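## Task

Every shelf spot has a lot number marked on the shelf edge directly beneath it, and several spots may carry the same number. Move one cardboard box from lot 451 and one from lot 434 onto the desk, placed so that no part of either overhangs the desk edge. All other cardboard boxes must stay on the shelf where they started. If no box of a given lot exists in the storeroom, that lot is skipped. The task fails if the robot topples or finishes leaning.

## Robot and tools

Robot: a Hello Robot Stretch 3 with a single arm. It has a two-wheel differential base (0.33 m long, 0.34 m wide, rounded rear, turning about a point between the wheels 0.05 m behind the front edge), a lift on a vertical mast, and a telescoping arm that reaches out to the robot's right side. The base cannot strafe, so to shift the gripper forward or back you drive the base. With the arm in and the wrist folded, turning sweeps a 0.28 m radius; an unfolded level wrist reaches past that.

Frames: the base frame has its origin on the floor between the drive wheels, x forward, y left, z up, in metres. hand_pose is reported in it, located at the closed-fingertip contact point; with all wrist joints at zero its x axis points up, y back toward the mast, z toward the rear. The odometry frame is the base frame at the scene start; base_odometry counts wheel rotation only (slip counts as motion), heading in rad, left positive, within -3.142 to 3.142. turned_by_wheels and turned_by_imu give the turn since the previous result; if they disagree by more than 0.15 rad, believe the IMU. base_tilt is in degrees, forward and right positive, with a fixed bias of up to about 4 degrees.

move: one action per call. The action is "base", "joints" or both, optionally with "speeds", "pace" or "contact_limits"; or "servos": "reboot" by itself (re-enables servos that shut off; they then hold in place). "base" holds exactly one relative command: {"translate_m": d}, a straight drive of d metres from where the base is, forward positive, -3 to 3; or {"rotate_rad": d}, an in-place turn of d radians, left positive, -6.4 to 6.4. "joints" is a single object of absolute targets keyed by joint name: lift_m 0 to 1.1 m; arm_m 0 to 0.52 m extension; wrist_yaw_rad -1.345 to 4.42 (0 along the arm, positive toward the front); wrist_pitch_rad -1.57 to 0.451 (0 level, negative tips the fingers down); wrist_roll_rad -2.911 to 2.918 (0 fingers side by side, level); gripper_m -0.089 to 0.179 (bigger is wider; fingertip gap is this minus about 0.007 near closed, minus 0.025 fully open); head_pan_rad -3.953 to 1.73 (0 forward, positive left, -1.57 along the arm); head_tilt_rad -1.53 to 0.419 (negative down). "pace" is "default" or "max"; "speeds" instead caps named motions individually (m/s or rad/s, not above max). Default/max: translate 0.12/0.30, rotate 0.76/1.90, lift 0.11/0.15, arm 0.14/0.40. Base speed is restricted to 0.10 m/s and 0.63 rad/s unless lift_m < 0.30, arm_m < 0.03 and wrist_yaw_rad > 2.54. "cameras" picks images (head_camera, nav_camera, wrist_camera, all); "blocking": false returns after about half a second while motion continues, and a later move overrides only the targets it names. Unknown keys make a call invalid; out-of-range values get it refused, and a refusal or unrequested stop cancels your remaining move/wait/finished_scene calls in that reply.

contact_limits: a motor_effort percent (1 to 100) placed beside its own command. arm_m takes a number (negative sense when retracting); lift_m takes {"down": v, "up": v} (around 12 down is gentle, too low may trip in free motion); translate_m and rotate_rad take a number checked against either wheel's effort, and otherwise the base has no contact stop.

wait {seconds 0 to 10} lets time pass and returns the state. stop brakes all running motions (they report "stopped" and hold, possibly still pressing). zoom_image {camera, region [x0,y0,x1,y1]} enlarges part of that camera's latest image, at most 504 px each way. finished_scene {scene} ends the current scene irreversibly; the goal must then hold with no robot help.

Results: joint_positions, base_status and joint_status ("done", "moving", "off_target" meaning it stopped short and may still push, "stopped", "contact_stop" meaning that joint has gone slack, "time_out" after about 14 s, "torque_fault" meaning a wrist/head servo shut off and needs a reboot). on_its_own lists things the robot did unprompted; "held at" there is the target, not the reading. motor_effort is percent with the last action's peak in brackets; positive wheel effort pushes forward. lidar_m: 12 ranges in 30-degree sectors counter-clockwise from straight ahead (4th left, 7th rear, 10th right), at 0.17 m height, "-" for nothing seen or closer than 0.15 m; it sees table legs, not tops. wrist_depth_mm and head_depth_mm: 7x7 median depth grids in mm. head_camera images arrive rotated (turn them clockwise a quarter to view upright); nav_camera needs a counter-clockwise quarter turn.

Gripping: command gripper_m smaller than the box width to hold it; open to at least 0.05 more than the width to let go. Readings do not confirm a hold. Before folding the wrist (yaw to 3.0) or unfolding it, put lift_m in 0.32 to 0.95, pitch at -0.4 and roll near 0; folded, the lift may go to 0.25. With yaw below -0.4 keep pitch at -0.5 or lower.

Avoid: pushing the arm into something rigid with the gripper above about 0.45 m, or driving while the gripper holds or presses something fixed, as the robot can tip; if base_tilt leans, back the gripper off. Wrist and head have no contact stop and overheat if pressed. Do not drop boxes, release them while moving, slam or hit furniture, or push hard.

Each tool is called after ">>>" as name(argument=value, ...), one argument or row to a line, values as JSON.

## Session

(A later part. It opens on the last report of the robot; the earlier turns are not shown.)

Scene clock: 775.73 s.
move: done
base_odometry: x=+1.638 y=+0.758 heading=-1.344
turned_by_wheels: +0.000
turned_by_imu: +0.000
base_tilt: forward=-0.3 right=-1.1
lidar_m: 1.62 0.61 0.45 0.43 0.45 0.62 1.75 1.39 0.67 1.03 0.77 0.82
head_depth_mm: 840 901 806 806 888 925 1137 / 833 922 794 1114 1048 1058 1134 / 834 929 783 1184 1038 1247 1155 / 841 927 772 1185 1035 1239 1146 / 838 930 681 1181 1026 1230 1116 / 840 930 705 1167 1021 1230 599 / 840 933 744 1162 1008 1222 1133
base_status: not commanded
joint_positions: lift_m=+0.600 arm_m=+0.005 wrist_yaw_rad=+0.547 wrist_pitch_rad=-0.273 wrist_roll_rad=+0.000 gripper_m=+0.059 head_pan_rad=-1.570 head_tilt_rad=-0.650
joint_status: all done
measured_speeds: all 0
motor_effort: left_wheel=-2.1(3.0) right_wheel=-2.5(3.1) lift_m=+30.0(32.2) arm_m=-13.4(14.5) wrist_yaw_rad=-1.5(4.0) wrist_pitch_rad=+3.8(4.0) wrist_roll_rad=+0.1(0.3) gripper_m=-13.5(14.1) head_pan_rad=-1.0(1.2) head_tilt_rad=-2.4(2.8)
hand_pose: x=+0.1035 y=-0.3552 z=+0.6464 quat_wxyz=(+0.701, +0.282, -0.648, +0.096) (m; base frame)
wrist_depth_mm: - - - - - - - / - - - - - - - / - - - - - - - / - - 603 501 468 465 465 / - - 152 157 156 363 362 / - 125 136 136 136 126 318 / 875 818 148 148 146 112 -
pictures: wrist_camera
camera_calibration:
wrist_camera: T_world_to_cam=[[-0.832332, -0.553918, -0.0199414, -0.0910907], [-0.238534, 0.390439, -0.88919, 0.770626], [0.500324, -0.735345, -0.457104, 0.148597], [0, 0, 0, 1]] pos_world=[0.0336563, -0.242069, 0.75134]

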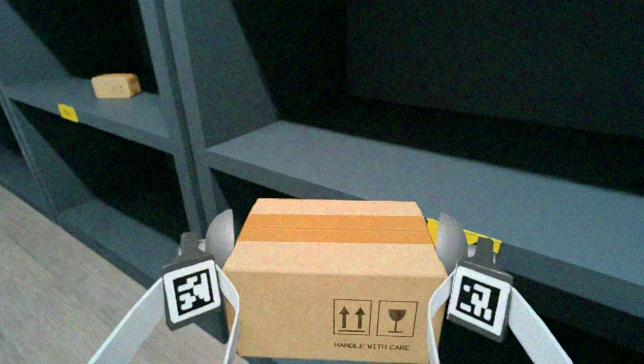

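>>> move(
  joints={"wrist_yaw_rad": 2.65, "wrist_pitch_rad": -0.3},
)

>>> move(
  joints={"lift_m": 0.285},
  pace="max",
)

>>> move(
  base={"translate_m": -1.8},
  pace="max",
  cameras=["wrist_camera"],
)

Scene clock: 797.43 s.
move: done
base_odometry: x=+1.638 y=+0.758 heading=-1.344
turned_by_wheels: +0.000
turned_by_imu: +0.000
base_tilt: forward=-0.3 right=-1.2
lidar_m: 1.62 0.61 0.45 0.43 0.45 0.62 1.74 1.39 0.67 1.02 0.77 0.82
head_depth_mm: 839 899 802 804 895 922 1134 / 835 923 796 1114 1051 1057 1138 / 839 927 784 1183 1033 1241 1157 / 837 927 774 1184 1032 1238 1143 / 836 932 681 1184 1026 1231 1142 / 839 926 705 1168 1017 1230 1144 / 838 930 744 1158 1008 1221 1138
base_status: not commanded
joint_positions: lift_m=+0.600 arm_m=+0.005 wrist_yaw_rad=+2.647 wrist_pitch_rad=-0.322 wrist_roll_rad=+0.000 gripper_m=+0.059 head_pan_rad=-1.570 head_tilt_rad=-0.650
joint_status: all done
measured_speeds: all 0
motor_effort: left_wheel=-3.0(3.0) right_wheel=-2.7(3.2) lift_m=+29.7(30.6) arm_m=-11.0(13.6) wrist_yaw_rad=+2.4(7.6) wrist_pitch_rad=+3.6(6.2) wrist_roll_rad=+0.0(0.4) gripper_m=-13.5(14.0) head_pan_rad=-0.9(1.7) head_tilt_rad=-2.7(3.4)
hand_pose: x=+0.0905 y=+0.0573 z=+0.6348 quat_wxyz=(+0.281, +0.704, -0.061, +0.649) (m; base frame)
wrist_depth_mm: 370 405 440 494 538 - - / 390 425 470 521 - - - / 413 451 505 - - - - / 434 477 527 - - - - / 467 509 151 156 153 - - / 491 511 136 136 135 938 952 / 189 - 148 148 148 126 817
pictures: none

Scene clock: 800.33 s.
move: done
base_odometry: x=+1.638 y=+0.758 heading=-1.344
turned_by_wheels: +0.000
turned_by_imu: +0.000
base_tilt: forward=-0.3 right=-1.3
lidar_m: 1.63 0.61 0.45 0.43 0.45 0.62 1.75 1.39 0.67 1.03 0.77 0.82
head_depth_mm: 836 901 805 805 891 920 1134 / 835 924 793 1114 1049 1059 1137 / 836 926 784 1183 1038 1246 1152 / 837 928 772 1184 1029 1239 1153 / 839 928 681 1182 1023 1235 1140 / 839 929 706 1175 1019 1217 1143 / 841 929 740 1163 1013 1223 1139
base_status: not commanded
joint_positions: lift_m=+0.285 arm_m=+0.005 wrist_yaw_rad=+2.647 wrist_pitch_rad=-0.324 wrist_roll_rad=+0.000 gripper_m=+0.059 head_pan_rad=-1.570 head_tilt_rad=-0.650
joint_status: all done
measured_speeds: all 0
motor_effort: left_wheel=-2.6(2.9) right_wheel=-1.4(3.0) lift_m=+26.8(28.8) arm_m=-6.9(11.3) wrist_yaw_rad=+2.1(3.4) wrist_pitch_rad=+4.0(4.0) wrist_roll_rad=+0.2(0.3) gripper_m=-13.5(14.0) head_pan_rad=-1.9(2.0) head_tilt_rad=-2.8(3.9)
hand_pose: x=+0.0904 y=+0.0571 z=+0.3193 quat_wxyz=(+0.282, +0.704, -0.060, +0.649) (m; base frame)
wrist_depth_mm: 370 402 438 497 534 - - / 390 423 471 519 - - - / 412 446 507 - - - 970 / 437 479 526 - 697 793 828 / 468 507 151 156 156 671 672 / 484 494 136 136 135 534 553 / 189 461 148 148 147 125 476
pictures: none

Scene clock: 807.77 s.
move: done
base_odometry: x=+1.233 y=+2.512 heading=-1.344
turned_by_wheels: +0.000
turned_by_imu: -0.002
base_tilt: forward=-0.2 right=-1.1
lidar_m: 1.69 0.63 0.46 0.44 0.46 0.55 0.54 0.56 0.77 2.13 0.74 1.45
head_depth_mm: 1564 1531 1491 1453 1426 1360 1205 / 2342 2254 2182 2029 1755 1434 1209 / 2750 3026 3112 2294 1771 1431 1208 / 2737 3038 3226 2247 1743 1422 1197 / 2735 3002 3160 2244 1727 1415 1193 / 2746 3031 3121 2235 1736 1401 1187 / 2735 2883 2911 2206 1652 1365 1174
base_status: done
joint_positions: lift_m=+0.285 arm_m=+0.005 wrist_yaw_rad=+2.647 wrist_pitch_rad=-0.324 wrist_roll_rad=+0.000 gripper_m=+0.059 head_pan_rad=-1.570 head_tilt_rad=-0.650
joint_status: not commanded
measured_speeds: all 0
motor_effort: left_wheel=-1.7(12.7) right_wheel=-8.4(17.1) lift_m=+28.4(31.6) arm_m=+5.8(6.7) wrist_yaw_rad=+1.7(3.9) wrist_pitch_rad=+3.9(4.1) wrist_roll_rad=-0.1(0.3) gripper_m=-13.6(14.2) head_pan_rad=-2.2(2.5) head_tilt_rad=-4.4(4.8)
hand_pose: x=+0.0903 y=+0.0571 z=+0.3193 quat_wxyz=(+0.282, +0.704, -0.060, +0.649) (m; base frame)
wrist_depth_mm: 378 414 454 502 - - - / 400 436 483 529 - - - / 421 466 513 - - - 980 / 448 492 538 184 731 787 822 / 479 520 152 156 155 666 662 / 487 508 136 136 136 536 554 / 189 459 149 148 147 125 472
pictures: wrist_camera
camera_calibration:
wrist_camera: T_world_to_cam=[[0.898036, -0.439374, -0.0219274, -0.0423318], [-0.237435, -0.442126, -0.864956, 0.355494], [0.370345, 0.781969, -0.501368, 0.248177], [0, 0, 0, 1]] pos_world=[0.0305111, -0.0554929, 0.430987]

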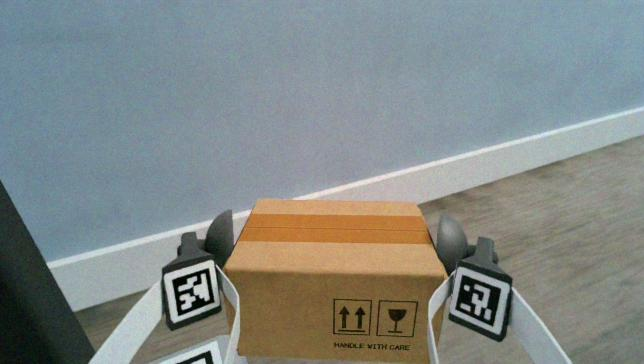

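>>> move(
  base={"rotate_rad": -1.602},
  pace="max",
)

>>> move(
  base={"translate_m": 2.05},
  pace="max",
)

>>> move(
  base={"rotate_rad": 1.602},
  joints={"head_pan_rad": -1.6, "head_tilt_rad": -0.6},
  pace="max",
  cameras=["head_camera"],
)

Scene clock: 822.43 s.
move: done
base_odometry: x=+1.233 y=+2.512 heading=-2.945
turned_by_wheels: -1.602
turned_by_imu: -1.571
base_tilt: forward=-0.3 right=-1.1
lidar_m: 2.03 0.74 1.43 1.77 0.63 0.46 0.44 0.46 0.56 0.53 0.55 0.76
head_depth_mm: 420 466 522 595 694 830 1012 / 420 466 522 596 694 827 1024 / 419 466 522 594 693 826 1023 / 419 465 522 595 690 823 1023 / 420 465 521 593 689 822 1017 / 418 464 520 593 689 820 1014 / 418 463 520 592 688 822 1011
base_status: done
joint_positions: lift_m=+0.285 arm_m=+0.005 wrist_yaw_rad=+2.647 wrist_pitch_rad=-0.324 wrist_roll_rad=+0.000 gripper_m=+0.059 head_pan_rad=-1.570 head_tilt_rad=-0.650
joint_status: not commanded
measured_speeds: all 0
motor_effort: left_wheel=+5.5(15.3) right_wheel=-7.7(15.2) lift_m=+27.7(31.8) arm_m=+3.2(12.3) wrist_yaw_rad=+1.0(3.2) wrist_pitch_rad=+3.9(4.1) wrist_roll_rad=-0.1(0.3) gripper_m=-13.3(13.9) head_pan_rad=-3.2(3.4) head_tilt_rad=-4.7(5.4)
hand_pose: x=+0.0903 y=+0.0571 z=+0.3193 quat_wxyz=(+0.282, +0.704, -0.060, +0.649) (m; base frame)
wrist_depth_mm: - - - - - - - / - - - - - - - / - - - - - - - / 858 864 849 841 838 821 832 / 688 702 151 156 155 661 664 / 210 552 136 136 135 537 555 / 188 459 149 148 147 126 475
pictures: none

Scene clock: 830.70 s.
move: done
base_odometry: x=-0.778 y=+2.112 heading=-2.946
turned_by_wheels: +0.000
turned_by_imu: +0.002
base_tilt: forward=-0.4 right=-1.2
lidar_m: 1.27 1.25 1.20 3.73 1.44 1.13 2.09 0.75 0.55 0.53 0.55 0.75
head_depth_mm: 414 459 515 586 680 816 1007 / 413 458 513 586 680 814 1005 / 413 458 513 586 680 813 1002 / 412 458 515 586 679 811 1005 / 413 457 514 585 679 813 1006 / 413 456 513 584 681 811 997 / 413 457 512 584 678 807 994
base_status: done
joint_positions: lift_m=+0.285 arm_m=+0.005 wrist_yaw_rad=+2.648 wrist_pitch_rad=-0.324 wrist_roll_rad=+0.000 gripper_m=+0.059 head_pan_rad=-1.570 head_tilt_rad=-0.650
joint_status: not commanded
measured_speeds: all 0
motor_effort: left_wheel=-1.2(13.0) right_wheel=+4.1(14.5) lift_m=+25.5(27.7) arm_m=-10.8(13.7) wrist_yaw_rad=+2.1(3.5) wrist_pitch_rad=+3.9(4.1) wrist_roll_rad=+0.1(0.3) gripper_m=-13.4(14.0) head_pan_rad=-2.8(3.8) head_tilt_rad=-5.9(6.3)
hand_pose: x=+0.0903 y=+0.0571 z=+0.3193 quat_wxyz=(+0.282, +0.704, -0.060, +0.649) (m; base frame)
wrist_depth_mm: - - - - - - - / - - - - - - - / - - - - - - - / 859 853 844 848 840 826 827 / 692 713 151 156 155 673 666 / 530 548 136 136 136 533 554 / 189 455 149 148 147 125 476
pictures: none

Scene clock: 832.83 s.
move: done
base_odometry: x=-0.778 y=+2.112 heading=-1.344
turned_by_wheels: +1.602
turned_by_imu: +1.570
base_tilt: forward=-0.4 right=-1.3
lidar_m: 3.74 1.43 1.13 2.00 0.75 0.55 0.53 0.55 0.76 1.27 1.24 1.20
head_depth_mm: 1051 1156 1260 1349 1331 1313 1212 / 1043 1156 1275 1445 1611 1498 1240 / 1044 1148 1281 1430 1643 1477 1238 / 1044 1145 1268 1432 1634 1478 1225 / 1040 1145 1269 1427 1630 1466 1220 / 1037 1138 1259 1428 1618 1447 1221 / 1037 1137 1258 1412 1615 1442 1212
base_status: done
joint_positions: lift_m=+0.285 arm_m=+0.005 wrist_yaw_rad=+2.648 wrist_pitch_rad=-0.324 wrist_roll_rad=+0.000 gripper_m=+0.059 head_pan_rad=-1.601 head_tilt_rad=-0.600
joint_status: all done
measured_speeds: all 0
motor_effort: left_wheel=-5.5(14.9) right_wheel=+7.2(14.4) lift_m=+25.8(26.8) arm_m=-12.2(13.3) wrist_yaw_rad=+2.1(3.1) wrist_pitch_rad=+4.0(4.1) wrist_roll_rad=+0.1(0.3) gripper_m=-13.6(13.9) head_pan_rad=-2.0(3.4) head_tilt_rad=+3.3(4.3)
hand_pose: x=+0.0903 y=+0.0571 z=+0.3193 quat_wxyz=(+0.282, +0.704, -0.060, +0.649) (m; base frame)
wrist_depth_mm: - - - - - - - / - - - - - - - / - - - - - - - / 874 855 851 843 838 850 810 / 692 712 151 156 155 670 662 / 210 550 136 136 135 536 558 / 189 459 149 148 147 125 474
pictures: head_camera (sideways)
camera_calibration:
head_camera: T_world_to_cam=[[-0.0305053, 0.521485, -0.852715, 1.12509], [0.996368, -0.0519871, -0.0674376, 0.0813021], [-0.0794979, -0.851675, -0.518005, 0.630204], [0, 0, 0, 1]] pos_world=[0.00341417, -0.0457607, 1.29131]

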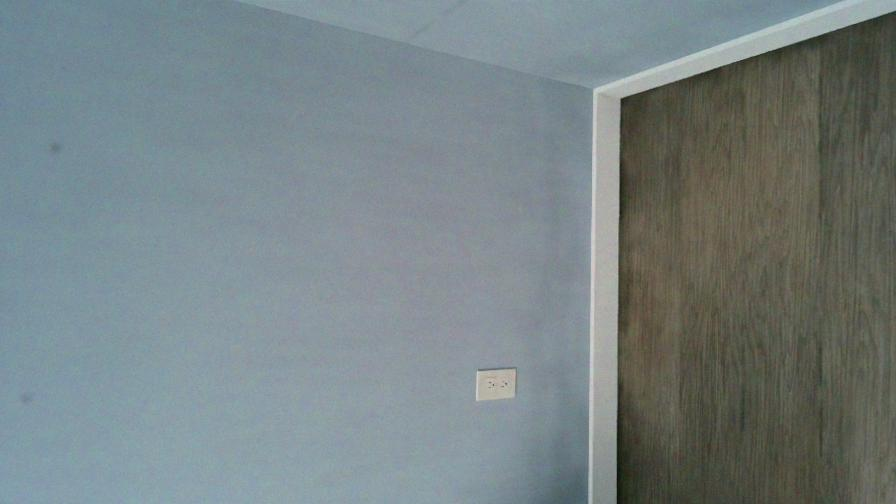

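>>> move(
  base={"translate_m": 1.58},
  pace="max",
  cameras=["head_camera"],
)

Scene clock: 843.30 s.
move: done
base_odometry: x=-0.423 y=+0.573 heading=-1.344
turned_by_wheels: +0.000
turned_by_imu: +0.001
base_tilt: forward=-0.3 right=-1.3
lidar_m: 2.18 1.41 1.03 1.00 1.04 1.44 2.10 1.80 1.05 0.64 0.94 1.81
head_depth_mm: 1060 1166 1293 1134 844 1380 1257 / 1065 1163 1294 1128 835 1378 1241 / 1053 1160 1292 1111 831 1186 1238 / 1059 1163 1286 1101 823 1149 1233 / 1053 1154 1280 1090 819 1006 1170 / 1049 1153 1276 1082 813 1130 1216 / 1049 1148 1275 1072 804 1336 1211
base_status: done
joint_positions: lift_m=+0.285 arm_m=+0.005 wrist_yaw_rad=+2.648 wrist_pitch_rad=-0.324 wrist_roll_rad=+0.000 gripper_m=+0.059 head_pan_rad=-1.600 head_tilt_rad=-0.600
joint_status: not commanded
measured_speeds: all 0
motor_effort: left_wheel=-2.6(9.9) right_wheel=+6.9(17.0) lift_m=+28.5(29.1) arm_m=-9.9(11.8) wrist_yaw_rad=+1.9(3.0) wrist_pitch_rad=+4.1(4.1) wrist_roll_rad=+0.1(0.3) gripper_m=-13.6(14.1) head_pan_rad=+3.3(4.1) head_tilt_rad=+2.5(4.2)
hand_pose: x=+0.0903 y=+0.0571 z=+0.3193 quat_wxyz=(+0.281, +0.704, -0.060, +0.649) (m; base frame)
wrist_depth_mm: 810 - - - - - - / - - - - - - - / - - - - - - - / 828 859 863 861 833 839 832 / 686 708 151 157 156 672 659 / 534 552 136 136 135 537 550 / 188 460 149 148 147 126 477
pictures: head_camera (sideways)
camera_calibration:
head_camera: T_world_to_cam=[[-0.0311123, 0.521063, -0.852951, 1.12537], [0.996414, -0.0510133, -0.067509, 0.0814382], [-0.0786883, -0.851992, -0.517608, 0.629672], [0, 0, 0, 1]] pos_world=[0.00341465, -0.0457622, 1.29131]

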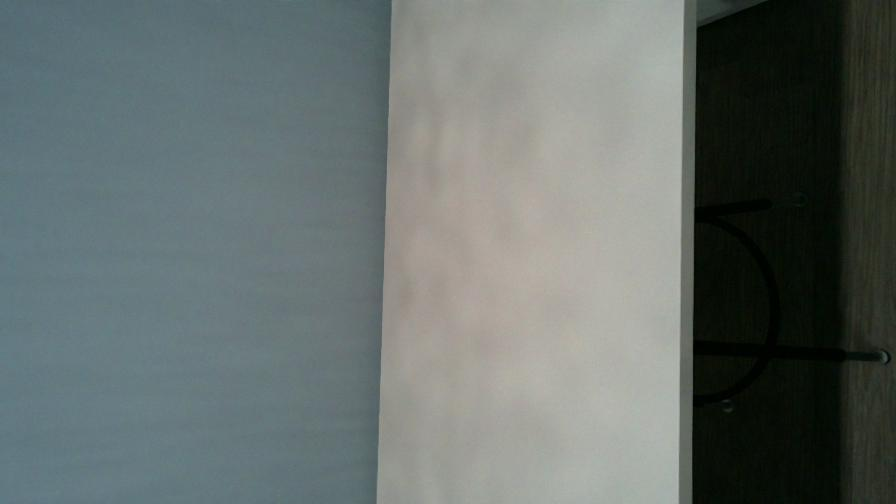

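>>> move(
  joints={"lift_m": 0.85, "wrist_pitch_rad": -0.3},
  pace="max",
)

>>> move(
  joints={"wrist_yaw_rad": 0.0, "wrist_pitch_rad": -0.25},
)

>>> move(
  joints={"arm_m": 0.305},
  cameras=["nav_camera", "wrist_camera"],
)

>>> move(
  joints={"lift_m": 0.735},
)

>>> move(
  joints={"lift_m": 0.709},
  speeds={"lift_m": 0.02},
  contact_limits={"lift_m": {"down": 12}},
  cameras=["wrist_camera"],
)

Scene clock: 860.73 s.
move: done
base_odometry: x=-0.423 y=+0.573 heading=-1.344
turned_by_wheels: +0.000
turned_by_imu: +0.000
base_tilt: forward=-0.3 right=-1.1
lidar_m: 2.18 1.40 1.04 1.00 1.04 1.44 2.09 1.80 1.05 0.64 0.94 1.81
head_depth_mm: 1061 1167 1301 1138 848 1376 - / 1058 1161 1295 1119 834 1369 - / 1056 1159 1295 1111 830 1181 1298 / 1053 1161 1287 1100 822 1148 1290 / 1051 1153 1283 1090 815 1003 294 / 1049 1155 1273 1081 812 1128 1242 / 1048 1150 1277 1070 807 1336 1214
base_status: not commanded
joint_positions: lift_m=+0.850 arm_m=+0.005 wrist_yaw_rad=+2.648 wrist_pitch_rad=-0.324 wrist_roll_rad=+0.000 gripper_m=+0.059 head_pan_rad=-1.600 head_tilt_rad=-0.600
joint_status: all done
measured_speeds: all 0
motor_effort: left_wheel=-2.4(3.2) right_wheel=+6.9(8.0) lift_m=+28.8(34.3) arm_m=-7.4(9.5) wrist_yaw_rad=+2.1(3.5) wrist_pitch_rad=+4.0(6.5) wrist_roll_rad=-0.2(0.4) gripper_m=-13.6(13.9) head_pan_rad=+3.1(4.0) head_tilt_rad=+2.1(3.3)
hand_pose: x=+0.0903 y=+0.0571 z=+0.8843 quat_wxyz=(+0.282, +0.704, -0.060, +0.649) (m; base frame)
wrist_depth_mm: 817 - - - - - - / - - - - - - - / - - - - - - - / - - - - - - - / - - 153 156 156 - - / 209 125 137 136 135 - - / 189 - 150 148 148 126 -
pictures: none

Scene clock: 863.07 s.
move: done
base_odometry: x=-0.423 y=+0.573 heading=-1.344
turned_by_wheels: +0.000
turned_by_imu: +0.000
base_tilt: forward=-0.5 right=-1.3
lidar_m: 2.18 1.41 1.03 1.00 1.04 1.44 2.09 1.81 1.05 0.64 0.94 1.81
head_depth_mm: 1067 1167 1298 1137 843 1379 - / 1058 1163 1295 1118 832 1375 - / 1059 1162 1281 1111 829 692 353 / 1054 1158 1290 1103 825 305 307 / 1049 1151 1279 1090 818 485 1129 / 1044 1149 1272 1083 810 1132 1216 / 1047 1145 1272 1069 806 1334 1213
base_status: not commanded
joint_positions: lift_m=+0.850 arm_m=+0.005 wrist_yaw_rad=+0.003 wrist_pitch_rad=-0.280 wrist_roll_rad=+0.000 gripper_m=+0.059 head_pan_rad=-1.600 head_tilt_rad=-0.600
joint_status: all done
measured_speeds: all 0
motor_effort: left_wheel=-2.3(3.1) right_wheel=+6.7(7.8) lift_m=+24.0(28.7) arm_m=-6.6(8.1) wrist_yaw_rad=-2.2(7.1) wrist_pitch_rad=+5.2(7.6) wrist_roll_rad=-0.1(0.3) gripper_m=-13.7(14.1) head_pan_rad=+2.7(4.1) head_tilt_rad=+1.1(2.4)
hand_pose: x=-0.0208 y=-0.3895 z=+0.8946 quat_wxyz=(+0.701, +0.100, -0.700, -0.098) (m; base frame)
wrist_depth_mm: - - - - - - - / - - - - - - - / - - - - - - - / 503 - - - - - - / - - 149 156 153 - - / - - 136 136 135 122 - / - 986 149 148 147 122 -
pictures: none

Scene clock: 866.50 s.
move: done
base_odometry: x=-0.423 y=+0.573 heading=-1.344
turned_by_wheels: +0.000
turned_by_imu: +0.000
base_tilt: forward=-0.4 right=-1.3
lidar_m: 2.18 1.41 1.04 1.00 1.04 1.44 2.09 1.81 1.05 0.64 0.94 1.81
head_depth_mm: 1059 1174 1301 1136 839 288 - / 1059 1167 1295 1074 345 705 1215 / 1058 1161 1291 465 750 1184 1238 / 1058 1157 1287 482 741 1112 1227 / 1052 1151 1275 1091 818 1008 1171 / 1057 1152 1281 1079 812 1128 1221 / 1047 1149 1275 1070 807 1338 1212
base_status: not commanded
joint_positions: lift_m=+0.850 arm_m=+0.305 wrist_yaw_rad=+0.003 wrist_pitch_rad=-0.280 wrist_roll_rad=+0.000 gripper_m=+0.059 head_pan_rad=-1.600 head_tilt_rad=-0.600
joint_status: all done
measured_speeds: all 0
motor_effort: left_wheel=-2.6(3.2) right_wheel=+7.2(8.0) lift_m=+31.2(31.3) arm_m=+13.6(15.4) wrist_yaw_rad=-4.7(4.7) wrist_pitch_rad=+5.1(5.2) wrist_roll_rad=-0.2(0.3) gripper_m=-13.7(13.8) head_pan_rad=+3.2(3.9) head_tilt_rad=+1.0(2.1)
hand_pose: x=-0.0208 y=-0.6895 z=+0.8947 quat_wxyz=(+0.701, +0.100, -0.700, -0.098) (m; base frame)
wrist_depth_mm: - - - - - - - / - - - - - - - / - - - - - - - / - - - - - - - / - - 149 156 153 - - / - - 136 136 135 122 - / - - 147 148 146 112 -
pictures: nav_camera (sideways), wrist_camera
camera_calibration:
nav_camera: T_world_to_cam=[[0.00123332, -0.542761, 0.839887, -1.04979], [-0.999895, 0.0114306, 0.00885507, 0.044722], [-0.0144066, -0.83981, -0.54269, 0.659573], [0, 0, 0, 1]] pos_world=[0.0555142, -0.0163811, 1.23925]
wrist_camera: T_world_to_cam=[[-0.998869, -0.043052, -0.0201646, -0.0257778], [-0.00209953, 0.463691, -0.885994, 1.14491], [0.047494, -0.88495, -0.463257, -0.0285388], [0, 0, 0, 1]] pos_world=[-0.0219895, -0.557252, 1.00065]

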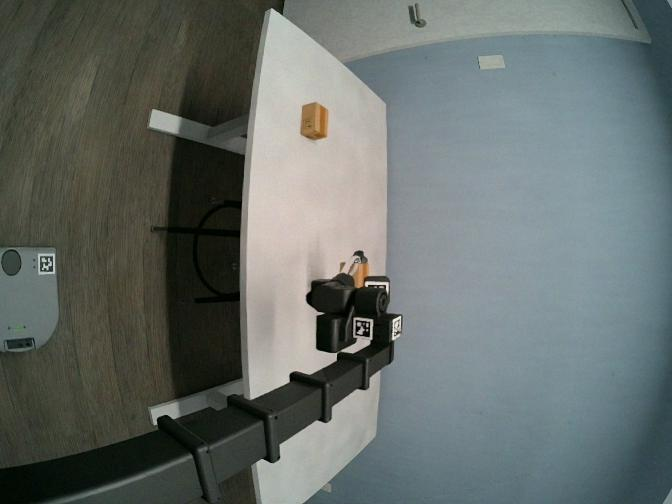

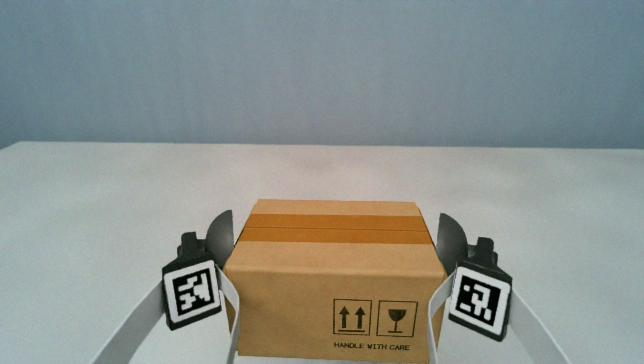

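Scene clock: 868.37 s.
move: done
base_odometry: x=-0.423 y=+0.573 heading=-1.344
turned_by_wheels: +0.000
turned_by_imu: +0.000
base_tilt: forward=-0.4 right=-1.2
lidar_m: 2.18 1.41 1.04 1.00 1.04 1.43 2.09 1.80 1.05 0.64 0.94 1.81
head_depth_mm: 1064 1162 1304 1138 839 1380 1223 / 1057 1160 1290 1123 834 398 336 / 1050 1159 1287 1109 519 692 1232 / 1054 1160 1291 1103 534 1112 1231 / 1049 1148 1275 1091 791 1008 1166 / 1048 1145 1281 1081 811 1135 1214 / 1047 1147 1280 1071 807 1340 1210
base_status: not commanded
joint_positions: lift_m=+0.735 arm_m=+0.305 wrist_yaw_rad=+0.003 wrist_pitch_rad=-0.280 wrist_roll_rad=+0.000 gripper_m=+0.059 head_pan_rad=-1.600 head_tilt_rad=-0.600
joint_status: all done
measured_speeds: all 0
motor_effort: left_wheel=-2.7(3.1) right_wheel=+6.6(7.8) lift_m=+25.6(29.1) arm_m=+11.6(14.0) wrist_yaw_rad=-3.2(4.6) wrist_pitch_rad=+4.9(5.1) wrist_roll_rad=-0.1(0.3) gripper_m=-13.6(13.9) head_pan_rad=+3.1(3.6) head_tilt_rad=+0.9(2.2)
hand_pose: x=-0.0208 y=-0.6896 z=+0.7798 quat_wxyz=(+0.701, +0.100, -0.700, -0.098) (m; base frame)
wrist_depth_mm: - - - - - - - / - - - - - - - / - - - - - - - / - - - - - - - / - - 149 157 153 - - / - - 136 136 135 122 - / - - 147 148 145 112 -
pictures: none

Scene clock: 870.07 s.
move: done
base_odometry: x=-0.423 y=+0.573 heading=-1.344
turned_by_wheels: +0.000
turned_by_imu: +0.000
base_tilt: forward=-0.2 right=-1.2
lidar_m: 2.18 1.41 1.04 1.00 1.04 1.43 2.09 1.81 1.05 0.64 0.94 1.82
head_depth_mm: 1059 1164 1299 1131 843 1384 1249 / 1056 1156 1296 1122 836 467 356 / 1061 1158 1287 1110 551 537 1214 / 1057 1161 1281 1102 542 1155 1230 / 1051 1157 1289 1089 792 1007 1167 / 1046 1157 1276 1084 813 1133 1221 / 1047 1145 1276 1067 806 1331 1210
base_status: not commanded
joint_positions: lift_m=+0.709 arm_m=+0.305 wrist_yaw_rad=+0.003 wrist_pitch_rad=-0.263 wrist_roll_rad=+0.000 gripper_m=+0.059 head_pan_rad=-1.600 head_tilt_rad=-0.600
joint_status: all done
measured_speeds: all 0
motor_effort: left_wheel=-2.8(3.0) right_wheel=+6.8(7.7) lift_m=+24.3(25.9) arm_m=+11.1(12.6) wrist_yaw_rad=-3.2(4.6) wrist_pitch_rad=+1.9(5.1) wrist_roll_rad=+0.0(0.3) gripper_m=-13.0(13.9) head_pan_rad=+2.7(3.7) head_tilt_rad=+1.2(1.8)
contact_limits: lift_m down 12 (down: maximum 72; up: maximum 65)
hand_pose: x=-0.0208 y=-0.6911 z=+0.7578 quat_wxyz=(+0.701, +0.094, -0.700, -0.092) (m; base frame)
wrist_depth_mm: - - - - - - - / - - - - - - - / - - - - - - - / - - - - - - - / - - 151 154 152 - - / - - 136 136 135 122 - / - - 149 148 147 112 -
pictures: wrist_camera
camera_calibration:
wrist_camera: T_world_to_cam=[[-0.99887, -0.0433462, -0.0195138, -0.0293002], [-0.00199856, 0.448435, -0.893813, 1.01971], [0.047494, -0.892764, -0.448015, -0.11032], [0, 0, 0, 1]] pos_world=[-0.0219896, -0.557032, 0.86143]

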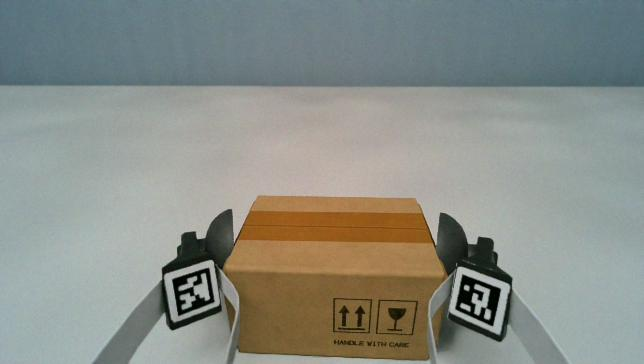

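>>> move(
  joints={"gripper_m": 0.16},
)

>>> move(
  joints={"arm_m": 0.15},
  speeds={"arm_m": 0.1},
)

>>> move(
  joints={"arm_m": 0.002, "lift_m": 0.85},
  cameras=["head_camera", "nav_camera"],
)

Scene clock: 875.47 s.
move: done
base_odometry: x=-0.423 y=+0.573 heading=-1.344
turned_by_wheels: +0.000
turned_by_imu: +0.000
base_tilt: forward=-0.2 right=-1.2
lidar_m: 2.18 1.41 1.04 1.00 1.04 1.44 2.09 1.80 1.05 0.64 0.94 1.81
head_depth_mm: 1063 1163 1296 1134 844 1378 1248 / 1054 1163 1289 1122 834 468 357 / 1056 1166 1296 1114 551 536 1203 / 1051 1157 1286 1093 544 1118 1235 / 1055 1154 1283 1094 791 1004 1170 / 1048 1150 1269 1077 812 1132 1216 / 1050 1153 1263 1072 808 1343 1211
base_status: not commanded
joint_positions: lift_m=+0.709 arm_m=+0.305 wrist_yaw_rad=+0.003 wrist_pitch_rad=-0.263 wrist_roll_rad=+0.000 gripper_m=+0.160 head_pan_rad=-1.600 head_tilt_rad=-0.600
joint_status: all done
measured_speeds: all 0
motor_effort: left_wheel=-2.7(3.1) right_wheel=+7.4(7.7) lift_m=+30.1(30.6) arm_m=+8.9(9.9) wrist_yaw_rad=-4.0(4.4) wrist_pitch_rad=+2.1(2.1) wrist_roll_rad=+0.0(0.3) gripper_m=+0.7(81.9) head_pan_rad=+3.2(3.5) head_tilt_rad=+0.1(1.9)
contact_limits: lift_m down 12 (down: maximum 72; up: maximum 65)
hand_pose: x=-0.0208 y=-0.6911 z=+0.7577 quat_wxyz=(+0.701, +0.094, -0.700, -0.092) (m; base frame)
wrist_depth_mm: - - - - - - - / - - - - - - - / - - - - - - - / - - - - - - - / - 145 154 154 153 - - / - 125 137 136 135 135 - / 112 - 148 147 145 - 109
pictures: none

Scene clock: 878.00 s.
move: done
base_odometry: x=-0.423 y=+0.573 heading=-1.344
turned_by_wheels: +0.000
turned_by_imu: +0.000
base_tilt: forward=-0.3 right=-1.2
lidar_m: 2.18 1.41 1.04 1.00 1.04 1.43 2.09 1.81 1.05 0.64 0.94 1.81
head_depth_mm: 1062 1165 1292 1136 842 1374 1251 / 1059 1166 1293 1121 834 707 364 / 1055 1160 1283 1113 831 424 401 / 1058 1160 1280 1099 803 498 427 / 1048 1158 1283 1088 817 695 1171 / 1050 1152 1283 1083 811 1129 1218 / 1050 1151 1273 1072 808 1339 1221
base_status: not commanded
joint_positions: lift_m=+0.709 arm_m=+0.150 wrist_yaw_rad=+0.003 wrist_pitch_rad=-0.264 wrist_roll_rad=+0.000 gripper_m=+0.160 head_pan_rad=-1.600 head_tilt_rad=-0.600
joint_status: all done
measured_speeds: all 0
motor_effort: left_wheel=-2.8(3.4) right_wheel=+6.8(7.9) lift_m=+30.3(30.7) arm_m=-11.8(14.2) wrist_yaw_rad=-3.0(4.7) wrist_pitch_rad=+2.1(2.1) wrist_roll_rad=-0.2(0.3) gripper_m=+0.5(1.1) head_pan_rad=+2.6(3.5) head_tilt_rad=-0.1(0.9)
contact_limits: lift_m down 12 (down: maximum 72; up: maximum 65)
hand_pose: x=-0.0208 y=-0.5360 z=+0.7576 quat_wxyz=(+0.701, +0.094, -0.700, -0.092) (m; base frame)
wrist_depth_mm: - - - - - - - / - - - - - - - / - - - 278 - - - / - - - 283 - - - / - 144 - - - - - / - 125 - - - 135 - / 112 - - - - - 110
pictures: none

Scene clock: 880.33 s.
move: done
base_odometry: x=-0.423 y=+0.573 heading=-1.344
turned_by_wheels: +0.000
turned_by_imu: +0.000
base_tilt: forward=-0.3 right=-1.3
lidar_m: 2.18 1.41 1.04 1.00 1.04 1.43 2.09 1.81 1.05 0.64 0.94 1.81
head_depth_mm: 1059 1170 1296 1135 842 1379 1343 / 1059 1168 1296 1126 834 1373 - / 1054 1164 1284 1113 831 701 352 / 1056 1154 1284 1105 803 302 303 / 1046 1153 1277 1095 815 695 1106 / 1046 1154 1275 1085 813 1078 1220 / 1050 1153 1274 1070 807 1336 1212
base_status: not commanded
joint_positions: lift_m=+0.850 arm_m=+0.002 wrist_yaw_rad=+0.003 wrist_pitch_rad=-0.264 wrist_roll_rad=+0.000 gripper_m=+0.160 head_pan_rad=-1.600 head_tilt_rad=-0.600
joint_status: all done
measured_speeds: all 0
motor_effort: left_wheel=-2.6(3.1) right_wheel=+7.2(7.7) lift_m=+26.8(33.5) arm_m=-11.9(14.3) wrist_yaw_rad=-4.2(4.4) wrist_pitch_rad=+2.1(2.3) wrist_roll_rad=+0.1(0.3) gripper_m=+0.8(1.1) head_pan_rad=+2.4(3.3) head_tilt_rad=-0.1(0.9)
hand_pose: x=-0.0208 y=-0.3880 z=+0.8985 quat_wxyz=(+0.701, +0.095, -0.700, -0.092) (m; base frame)
wrist_depth_mm: - - - - - - - / - - - - - - - / - - - - - - - / 502 - - 484 - - - / - 145 - 476 - - - / - 125 - - - 135 - / 116 925 - - - - 110
pictures: head_camera (sideways), nav_camera (sideways)
camera_calibration:
head_camera: T_world_to_cam=[[-0.0311107, 0.521061, -0.852952, 1.12538], [0.996422, -0.0509293, -0.0674558, 0.081373], [-0.0785889, -0.851999, -0.517612, 0.629676], [0, 0, 0, 1]] pos_world=[0.00341494, -0.0457621, 1.29131]
nav_camera: T_world_to_cam=[[0.00123332, -0.542761, 0.839887, -1.04979], [-0.999895, 0.0114306, 0.00885507, 0.044722], [-0.0144066, -0.83981, -0.54269, 0.659573], [0, 0, 0, 1]] pos_world=[0.0555142, -0.0163811, 1.23925]

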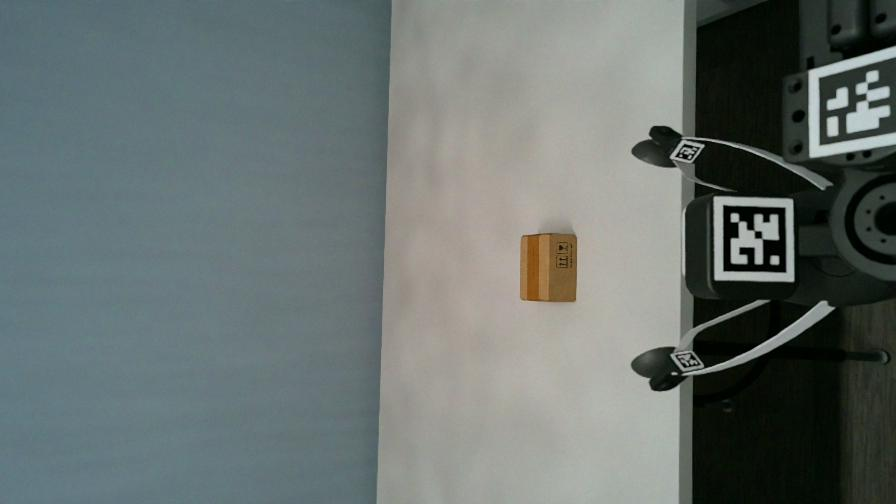

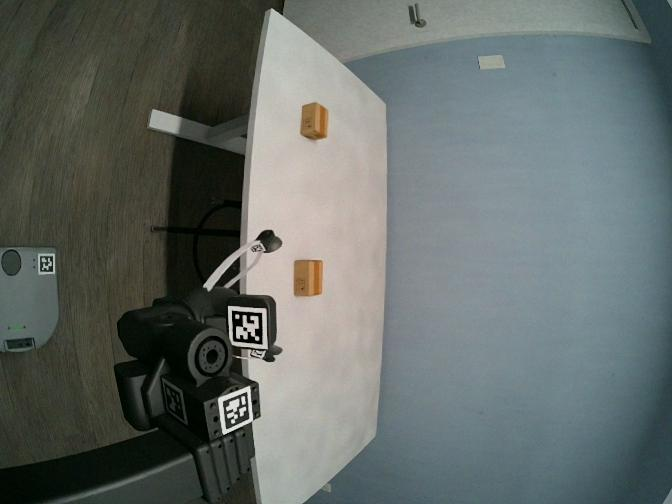

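>>> finished_scene(
  scene=2,
)

The scene is finished: the task was done.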